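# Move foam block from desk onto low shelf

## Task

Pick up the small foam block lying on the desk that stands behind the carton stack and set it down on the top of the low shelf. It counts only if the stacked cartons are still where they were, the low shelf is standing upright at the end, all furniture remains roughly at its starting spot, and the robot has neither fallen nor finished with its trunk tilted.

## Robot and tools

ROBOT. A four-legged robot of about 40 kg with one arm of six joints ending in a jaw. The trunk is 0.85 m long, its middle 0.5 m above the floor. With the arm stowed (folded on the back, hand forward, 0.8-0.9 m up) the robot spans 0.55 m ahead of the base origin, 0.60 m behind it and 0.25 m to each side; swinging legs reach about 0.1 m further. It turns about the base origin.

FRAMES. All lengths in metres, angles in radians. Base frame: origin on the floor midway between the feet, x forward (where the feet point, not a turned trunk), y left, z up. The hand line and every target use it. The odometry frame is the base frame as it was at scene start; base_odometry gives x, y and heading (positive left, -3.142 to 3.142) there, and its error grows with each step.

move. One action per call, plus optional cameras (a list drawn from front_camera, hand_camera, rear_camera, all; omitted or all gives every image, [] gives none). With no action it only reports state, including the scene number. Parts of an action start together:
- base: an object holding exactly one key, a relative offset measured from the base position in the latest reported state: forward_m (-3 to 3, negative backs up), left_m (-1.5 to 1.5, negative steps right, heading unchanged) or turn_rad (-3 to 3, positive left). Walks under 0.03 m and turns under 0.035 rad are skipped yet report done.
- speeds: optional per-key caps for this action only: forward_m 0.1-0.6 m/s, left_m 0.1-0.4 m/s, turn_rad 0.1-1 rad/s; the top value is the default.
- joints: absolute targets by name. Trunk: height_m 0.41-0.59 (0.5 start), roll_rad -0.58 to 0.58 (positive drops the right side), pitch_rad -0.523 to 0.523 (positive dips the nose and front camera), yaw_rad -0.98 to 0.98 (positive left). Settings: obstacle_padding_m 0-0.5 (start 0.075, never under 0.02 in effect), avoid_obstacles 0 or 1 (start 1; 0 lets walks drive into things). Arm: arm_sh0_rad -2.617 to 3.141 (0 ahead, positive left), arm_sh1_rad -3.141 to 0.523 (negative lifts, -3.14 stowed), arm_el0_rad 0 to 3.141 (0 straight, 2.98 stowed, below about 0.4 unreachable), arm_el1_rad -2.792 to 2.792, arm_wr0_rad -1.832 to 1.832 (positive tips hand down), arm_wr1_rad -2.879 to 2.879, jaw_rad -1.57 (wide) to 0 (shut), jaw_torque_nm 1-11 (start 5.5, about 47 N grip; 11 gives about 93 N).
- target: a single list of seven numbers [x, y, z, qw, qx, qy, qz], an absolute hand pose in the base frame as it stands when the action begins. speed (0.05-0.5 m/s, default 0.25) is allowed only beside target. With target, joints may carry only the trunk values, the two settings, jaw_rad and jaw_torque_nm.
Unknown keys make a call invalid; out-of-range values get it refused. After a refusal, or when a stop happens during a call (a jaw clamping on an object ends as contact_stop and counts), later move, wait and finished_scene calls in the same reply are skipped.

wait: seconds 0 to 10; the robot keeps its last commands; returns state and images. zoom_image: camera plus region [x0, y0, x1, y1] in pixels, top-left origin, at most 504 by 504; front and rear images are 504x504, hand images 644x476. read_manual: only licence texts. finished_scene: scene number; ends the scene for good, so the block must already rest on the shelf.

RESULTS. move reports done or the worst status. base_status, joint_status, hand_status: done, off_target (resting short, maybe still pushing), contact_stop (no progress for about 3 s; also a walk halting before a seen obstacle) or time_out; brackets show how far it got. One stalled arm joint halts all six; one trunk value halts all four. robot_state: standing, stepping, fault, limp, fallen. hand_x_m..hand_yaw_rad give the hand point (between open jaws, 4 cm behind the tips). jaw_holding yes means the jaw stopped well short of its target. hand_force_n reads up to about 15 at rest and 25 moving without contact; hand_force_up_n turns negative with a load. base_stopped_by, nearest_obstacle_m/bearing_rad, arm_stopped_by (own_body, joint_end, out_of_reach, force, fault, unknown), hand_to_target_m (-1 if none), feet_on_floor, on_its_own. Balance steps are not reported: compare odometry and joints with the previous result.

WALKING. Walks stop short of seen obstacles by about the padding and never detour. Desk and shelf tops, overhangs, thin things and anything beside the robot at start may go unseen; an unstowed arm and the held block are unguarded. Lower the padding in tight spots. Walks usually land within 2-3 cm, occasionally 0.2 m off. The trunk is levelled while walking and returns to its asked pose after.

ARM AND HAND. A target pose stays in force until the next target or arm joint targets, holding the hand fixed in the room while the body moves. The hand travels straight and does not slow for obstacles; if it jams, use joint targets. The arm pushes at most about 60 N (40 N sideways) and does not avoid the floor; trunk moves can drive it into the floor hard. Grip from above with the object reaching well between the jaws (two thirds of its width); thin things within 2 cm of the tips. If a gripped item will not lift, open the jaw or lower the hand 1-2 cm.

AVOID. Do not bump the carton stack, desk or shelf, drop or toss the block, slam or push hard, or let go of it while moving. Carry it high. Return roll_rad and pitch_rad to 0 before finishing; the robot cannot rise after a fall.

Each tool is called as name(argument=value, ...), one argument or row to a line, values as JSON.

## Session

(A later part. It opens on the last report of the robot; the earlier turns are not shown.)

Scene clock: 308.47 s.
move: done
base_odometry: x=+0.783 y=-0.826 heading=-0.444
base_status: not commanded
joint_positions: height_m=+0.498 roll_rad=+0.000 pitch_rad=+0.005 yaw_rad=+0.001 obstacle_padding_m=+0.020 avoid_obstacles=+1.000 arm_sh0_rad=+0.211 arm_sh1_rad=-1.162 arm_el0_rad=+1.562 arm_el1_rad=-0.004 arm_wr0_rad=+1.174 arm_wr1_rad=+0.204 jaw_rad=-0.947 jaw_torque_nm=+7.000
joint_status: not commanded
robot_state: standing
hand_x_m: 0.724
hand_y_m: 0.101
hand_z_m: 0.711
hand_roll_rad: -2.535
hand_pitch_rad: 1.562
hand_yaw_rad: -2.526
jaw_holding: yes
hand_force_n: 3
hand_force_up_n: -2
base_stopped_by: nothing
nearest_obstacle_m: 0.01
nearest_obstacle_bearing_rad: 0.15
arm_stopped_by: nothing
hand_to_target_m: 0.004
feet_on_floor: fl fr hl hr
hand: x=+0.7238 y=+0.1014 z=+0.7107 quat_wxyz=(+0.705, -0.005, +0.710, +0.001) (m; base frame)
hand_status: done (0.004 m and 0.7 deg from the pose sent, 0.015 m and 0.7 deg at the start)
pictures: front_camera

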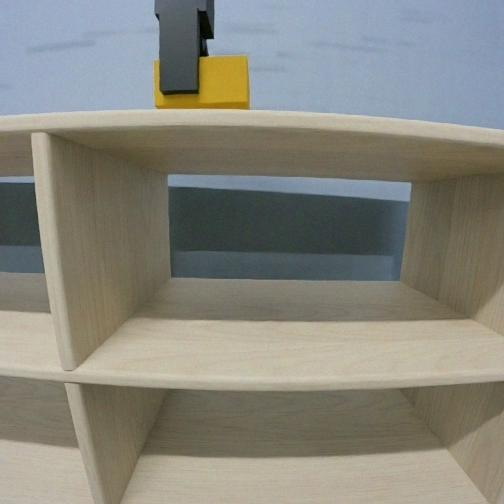

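move(
  target=[0.72, 0.1, 0.695, 0.7071, 0, 0.7071, 0],
  speed=0.05,
  cameras=[],
)

move(
  target=[0.72, 0.1, 0.68, 0.7071, 0, 0.7071, 0],
  speed=0.05,
  cameras=["front_camera"],
)

move(
  target=[0.72, 0.1, 0.67, 0.7071, 0, 0.7071, 0],
  speed=0.05,
  cameras=["front_camera","hand_camera"],
)

Scene clock: 311.33 s.
move: done
base_odometry: x=+0.783 y=-0.826 heading=-0.444
base_status: not commanded
joint_positions: height_m=+0.499 roll_rad=+0.000 pitch_rad=+0.005 yaw_rad=+0.002 obstacle_padding_m=+0.020 avoid_obstacles=+1.000 arm_sh0_rad=+0.210 arm_sh1_rad=-1.151 arm_el0_rad=+1.587 arm_el1_rad=-0.004 arm_wr0_rad=+1.138 arm_wr1_rad=+0.204 jaw_rad=-0.947 jaw_torque_nm=+7.000
joint_status: not commanded
robot_state: standing
hand_x_m: 0.724
hand_y_m: 0.101
hand_z_m: 0.695
hand_roll_rad: -2.555
hand_pitch_rad: 1.562
hand_yaw_rad: -2.546
jaw_holding: yes
hand_force_n: 2
hand_force_up_n: -2
base_stopped_by: nothing
nearest_obstacle_m: 0.01
nearest_obstacle_bearing_rad: 0.15
arm_stopped_by: nothing
hand_to_target_m: 0.004
feet_on_floor: fl fr hl hr
hand: x=+0.7240 y=+0.1012 z=+0.6950 quat_wxyz=(+0.704, -0.005, +0.710, +0.001) (m; base frame)
hand_status: done (0.004 m and 0.7 deg from the pose sent, 0.016 m and 0.7 deg at the start)
pictures: none
No camera images: "cameras" was empty.

Scene clock: 311.80 s.
move: done
base_odometry: x=+0.783 y=-0.825 heading=-0.444
base_status: not commanded
joint_positions: height_m=+0.499 roll_rad=+0.000 pitch_rad=+0.004 yaw_rad=+0.002 obstacle_padding_m=+0.020 avoid_obstacles=+1.000 arm_sh0_rad=+0.210 arm_sh1_rad=-1.141 arm_el0_rad=+1.608 arm_el1_rad=-0.004 arm_wr0_rad=+1.105 arm_wr1_rad=+0.204 jaw_rad=-0.947 jaw_torque_nm=+7.000
joint_status: not commanded
robot_state: standing
hand_x_m: 0.724
hand_y_m: 0.101
hand_z_m: 0.681
hand_roll_rad: -2.437
hand_pitch_rad: 1.564
hand_yaw_rad: -2.428
jaw_holding: yes
hand_force_n: 2
hand_force_up_n: -1
base_stopped_by: nothing
nearest_obstacle_m: 0.01
nearest_obstacle_bearing_rad: 0.15
arm_stopped_by: nothing
hand_to_target_m: 0.004
feet_on_floor: fl fr hl hr
hand: x=+0.7237 y=+0.1010 z=+0.6815 quat_wxyz=(+0.705, -0.005, +0.709, +0.001) (m; base frame)
hand_status: done (0.004 m and 0.6 deg from the pose sent, 0.016 m and 0.7 deg at the start)
pictures: front_camera

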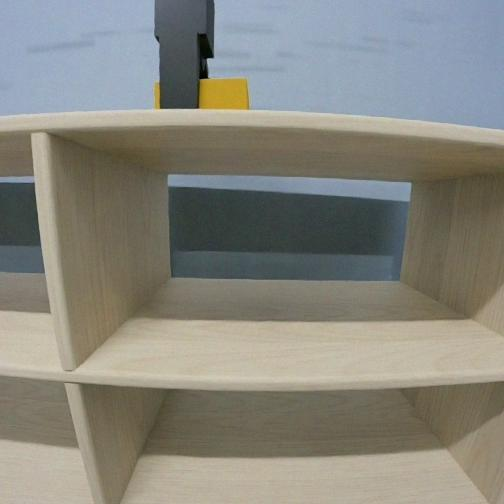

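Scene clock: 312.27 s.
move: done
base_odometry: x=+0.783 y=-0.826 heading=-0.444
base_status: not commanded
joint_positions: height_m=+0.498 roll_rad=+0.000 pitch_rad=+0.004 yaw_rad=+0.002 obstacle_padding_m=+0.020 avoid_obstacles=+1.000 arm_sh0_rad=+0.210 arm_sh1_rad=-1.131 arm_el0_rad=+1.624 arm_el1_rad=-0.004 arm_wr0_rad=+1.080 arm_wr1_rad=+0.204 jaw_rad=-0.947 jaw_torque_nm=+7.000
joint_status: not commanded
robot_state: standing
hand_x_m: 0.723
hand_y_m: 0.101
hand_z_m: 0.670
hand_roll_rad: -2.452
hand_pitch_rad: 1.563
hand_yaw_rad: -2.444
jaw_holding: yes
hand_force_n: 2
hand_force_up_n: -1
base_stopped_by: nothing
nearest_obstacle_m: 0.01
nearest_obstacle_bearing_rad: 0.15
arm_stopped_by: nothing
hand_to_target_m: 0.003
feet_on_floor: fl fr hl hr
hand: x=+0.7228 y=+0.1015 z=+0.6698 quat_wxyz=(+0.705, -0.005, +0.709, +0.001) (m; base frame)
hand_status: done (0.003 m and 0.7 deg from the pose sent, 0.012 m and 0.6 deg at the start)
pictures: front_camera, hand_camera

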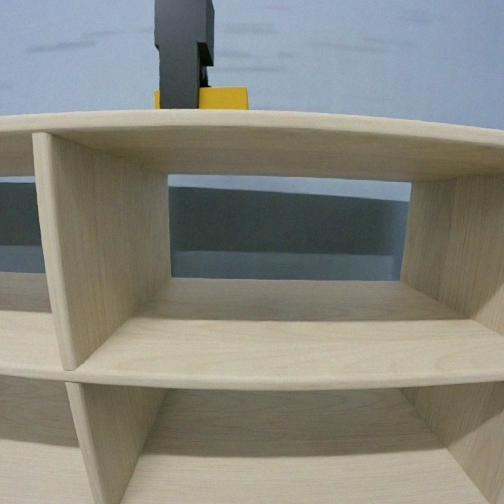

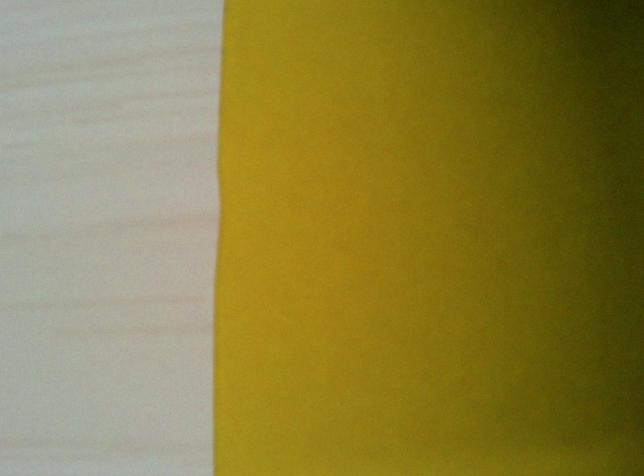

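move(
  target=[0.72, 0.1, 0.66, 0.7071, 0, 0.7071, 0],
  speed=0.05,
  cameras=[],
)

move(
  target=[0.72, 0.1, 0.65, 0.7071, 0, 0.7071, 0],
  speed=0.05,
  cameras=[],
)

move(
  target=[0.72, 0.1, 0.64, 0.7071, 0, 0.7071, 0],
  speed=0.05,
  cameras=["front_camera"],
)

Scene clock: 317.10 s.
move: done
base_odometry: x=+0.783 y=-0.826 heading=-0.444
base_status: not commanded
joint_positions: height_m=+0.499 roll_rad=+0.001 pitch_rad=+0.003 yaw_rad=+0.002 obstacle_padding_m=+0.020 avoid_obstacles=+1.000 arm_sh0_rad=+0.210 arm_sh1_rad=-1.129 arm_el0_rad=+1.637 arm_el1_rad=-0.003 arm_wr0_rad=+1.058 arm_wr1_rad=+0.204 jaw_rad=-0.947 jaw_torque_nm=+7.000
joint_status: not commanded
robot_state: standing
hand_x_m: 0.722
hand_y_m: 0.101
hand_z_m: 0.665
hand_roll_rad: -0.619
hand_pitch_rad: 1.568
hand_yaw_rad: -0.610
jaw_holding: yes
hand_force_n: 2
hand_force_up_n: 2
base_stopped_by: nothing
nearest_obstacle_m: 0.01
nearest_obstacle_bearing_rad: 0.15
arm_stopped_by: nothing
hand_to_target_m: 0.006
feet_on_floor: fl fr hl hr
hand: x=+0.7223 y=+0.1011 z=+0.6651 quat_wxyz=(+0.708, -0.004, +0.706, +0.002) (m; base frame)
hand_status: done (0.006 m and 0.5 deg from the pose sent, 0.010 m and 0.7 deg at the start)
pictures: none
No camera images: "cameras" was empty.

Scene clock: 318.43 s.
move: off_target
base_odometry: x=+0.783 y=-0.825 heading=-0.444
base_status: not commanded
joint_positions: height_m=+0.498 roll_rad=+0.001 pitch_rad=+0.003 yaw_rad=+0.002 obstacle_padding_m=+0.020 avoid_obstacles=+1.000 arm_sh0_rad=+0.210 arm_sh1_rad=-1.134 arm_el0_rad=+1.643 arm_el1_rad=-0.001 arm_wr0_rad=+1.049 arm_wr1_rad=+0.205 jaw_rad=-0.947 jaw_torque_nm=+7.000
joint_status: not commanded
robot_state: standing
hand_x_m: 0.722
hand_y_m: 0.101
hand_z_m: 0.664
hand_roll_rad: 0.180
hand_pitch_rad: 1.562
hand_yaw_rad: 0.187
jaw_holding: yes
hand_force_n: 8
hand_force_up_n: 8
base_stopped_by: nothing
nearest_obstacle_m: 0.01
nearest_obstacle_bearing_rad: 0.15
arm_stopped_by: nothing
hand_to_target_m: 0.014
feet_on_floor: fl fr hl hr
hand: x=+0.7217 y=+0.1009 z=+0.6642 quat_wxyz=(+0.710, -0.002, +0.704, +0.003) (m; base frame)
hand_status: off_target (0.014 m and 0.6 deg from the pose sent, 0.015 m and 0.5 deg at the start)
pictures: none
No camera images: "cameras" was empty.

Scene clock: 321.63 s.
move: contact_stop
base_odometry: x=+0.783 y=-0.825 heading=-0.444
base_status: not commanded
joint_positions: height_m=+0.498 roll_rad=+0.001 pitch_rad=+0.004 yaw_rad=+0.002 obstacle_padding_m=+0.020 avoid_obstacles=+1.000 arm_sh0_rad=+0.209 arm_sh1_rad=-1.137 arm_el0_rad=+1.649 arm_el1_rad=-0.001 arm_wr0_rad=+1.042 arm_wr1_rad=+0.205 jaw_rad=-0.948 jaw_torque_nm=+7.000
joint_status: not commanded
robot_state: standing
hand_x_m: 0.722
hand_y_m: 0.101
hand_z_m: 0.663
hand_roll_rad: 0.236
hand_pitch_rad: 1.558
hand_yaw_rad: 0.242
jaw_holding: yes
hand_force_n: 13
hand_force_up_n: 13
base_stopped_by: nothing
nearest_obstacle_m: 0.01
nearest_obstacle_bearing_rad: 0.15
arm_stopped_by: unknown
hand_to_target_m: 0.023
feet_on_floor: fl fr hl hr
hand: x=+0.7216 y=+0.1008 z=+0.6634 quat_wxyz=(+0.711, -0.001, +0.703, +0.003) (m; base frame)
hand_status: contact_stop (0.023 m and 0.8 deg from the pose sent, 0.024 m and 0.6 deg at the start)
pictures: front_camera

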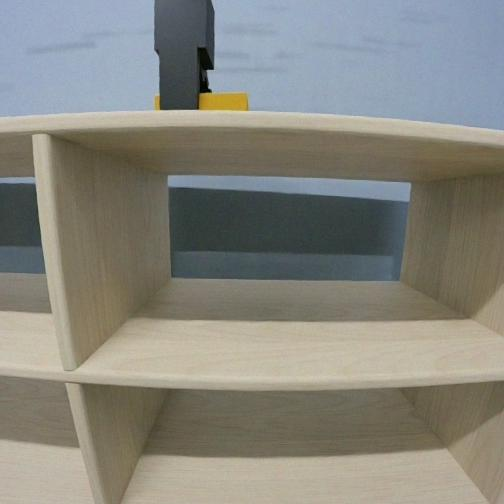

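move(
  target=[0.722, 0.101, 0.664, 0.7071, 0, 0.7071, 0],
  speed=0.05,
  cameras=[],
)

move(
  joints={"jaw_rad": -1.25},
  cameras=[],
)

move(
  target=[0.71, 0.101, 0.86, 0.7071, 0, 0.7071, 0],
  speed=0.12,
)

Scene clock: 327.50 s.
move: done
base_odometry: x=+0.783 y=-0.825 heading=-0.444
base_status: not commanded
joint_positions: height_m=+0.498 roll_rad=+0.001 pitch_rad=+0.004 yaw_rad=+0.002 obstacle_padding_m=+0.020 avoid_obstacles=+1.000 arm_sh0_rad=+0.208 arm_sh1_rad=-1.141 arm_el0_rad=+1.652 arm_el1_rad=+0.000 arm_wr0_rad=+1.040 arm_wr1_rad=+0.205 jaw_rad=-0.947 jaw_torque_nm=+7.000
joint_status: not commanded
robot_state: standing
hand_x_m: 0.721
hand_y_m: 0.101
hand_z_m: 0.664
hand_roll_rad: 0.246
hand_pitch_rad: 1.555
hand_yaw_rad: 0.251
jaw_holding: yes
hand_force_n: 3
hand_force_up_n: 0
base_stopped_by: nothing
nearest_obstacle_m: 0.01
nearest_obstacle_bearing_rad: 0.15
arm_stopped_by: nothing
hand_to_target_m: 0.001
feet_on_floor: fl fr hl hr
hand: x=+0.7214 y=+0.1009 z=+0.6645 quat_wxyz=(+0.712, +0.000, +0.702, +0.003) (m; base frame)
hand_status: done (0.001 m and 0.9 deg from the pose sent, 0.001 m and 0.8 deg at the start)
pictures: none
No camera images: "cameras" was empty.

Scene clock: 328.73 s.
move: done
base_odometry: x=+0.783 y=-0.825 heading=-0.444
base_status: not commanded
joint_positions: height_m=+0.499 roll_rad=+0.000 pitch_rad=+0.004 yaw_rad=+0.002 obstacle_padding_m=+0.020 avoid_obstacles=+1.000 arm_sh0_rad=+0.208 arm_sh1_rad=-1.140 arm_el0_rad=+1.651 arm_el1_rad=+0.000 arm_wr0_rad=+1.054 arm_wr1_rad=+0.205 jaw_rad=-1.250 jaw_torque_nm=+7.000
joint_status: all done
robot_state: standing
hand_x_m: 0.720
hand_y_m: 0.100
hand_z_m: 0.664
hand_roll_rad: 0.367
hand_pitch_rad: 1.570
hand_yaw_rad: 0.371
jaw_holding: no
hand_force_n: 2
hand_force_up_n: -1
base_stopped_by: nothing
nearest_obstacle_m: 0.01
nearest_obstacle_bearing_rad: 0.15
arm_stopped_by: nothing
hand_to_target_m: 0.002
feet_on_floor: fl fr hl hr
hand: x=+0.7202 y=+0.1004 z=+0.6641 quat_wxyz=(+0.707, -0.002, +0.707, +0.002) (m; base frame)
hand_status: not commanded
pictures: none
No camera images: "cameras" was empty.

Scene clock: 330.97 s.
move: done
base_odometry: x=+0.783 y=-0.825 heading=-0.444
base_status: not commanded
joint_positions: height_m=+0.499 roll_rad=+0.001 pitch_rad=+0.004 yaw_rad=+0.002 obstacle_padding_m=+0.020 avoid_obstacles=+1.000 arm_sh0_rad=+0.212 arm_sh1_rad=-1.263 arm_el0_rad=+1.332 arm_el1_rad=+0.000 arm_wr0_rad=+1.500 arm_wr1_rad=+0.208 jaw_rad=-1.251 jaw_torque_nm=+7.000
joint_status: not commanded
robot_state: standing
hand_x_m: 0.705
hand_y_m: 0.099
hand_z_m: 0.858
hand_roll_rad: 3.100
hand_pitch_rad: 1.568
hand_yaw_rad: 3.104
jaw_holding: no
hand_force_n: 2
hand_force_up_n: 1
base_stopped_by: nothing
nearest_obstacle_m: 0.01
nearest_obstacle_bearing_rad: 0.15
arm_stopped_by: nothing
hand_to_target_m: 0.006
feet_on_floor: fl fr hl hr
hand: x=+0.7045 y=+0.0986 z=+0.8580 quat_wxyz=(+0.706, -0.002, +0.708, +0.002) (m; base frame)
hand_status: done (0.006 m and 0.3 deg from the pose sent, 0.196 m and 0.3 deg at the start)
pictures: front_camera, hand_camera, rear_camera

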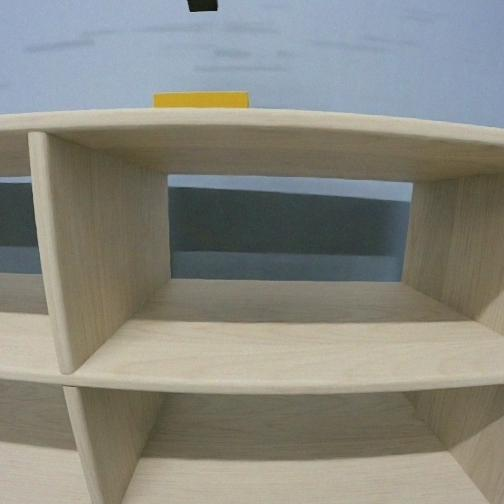

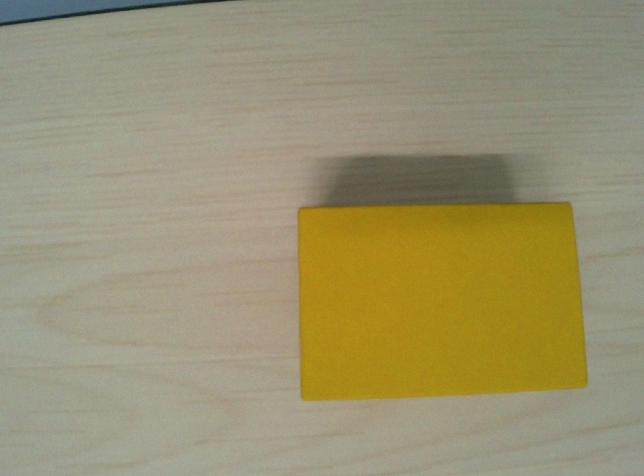

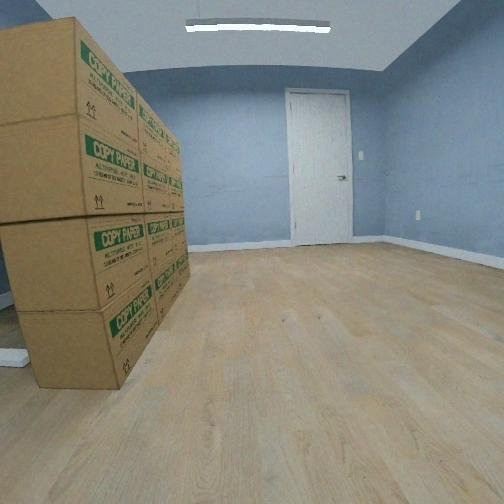

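finished_scene(
  scene=2,
)

The scene is finished: the task was done.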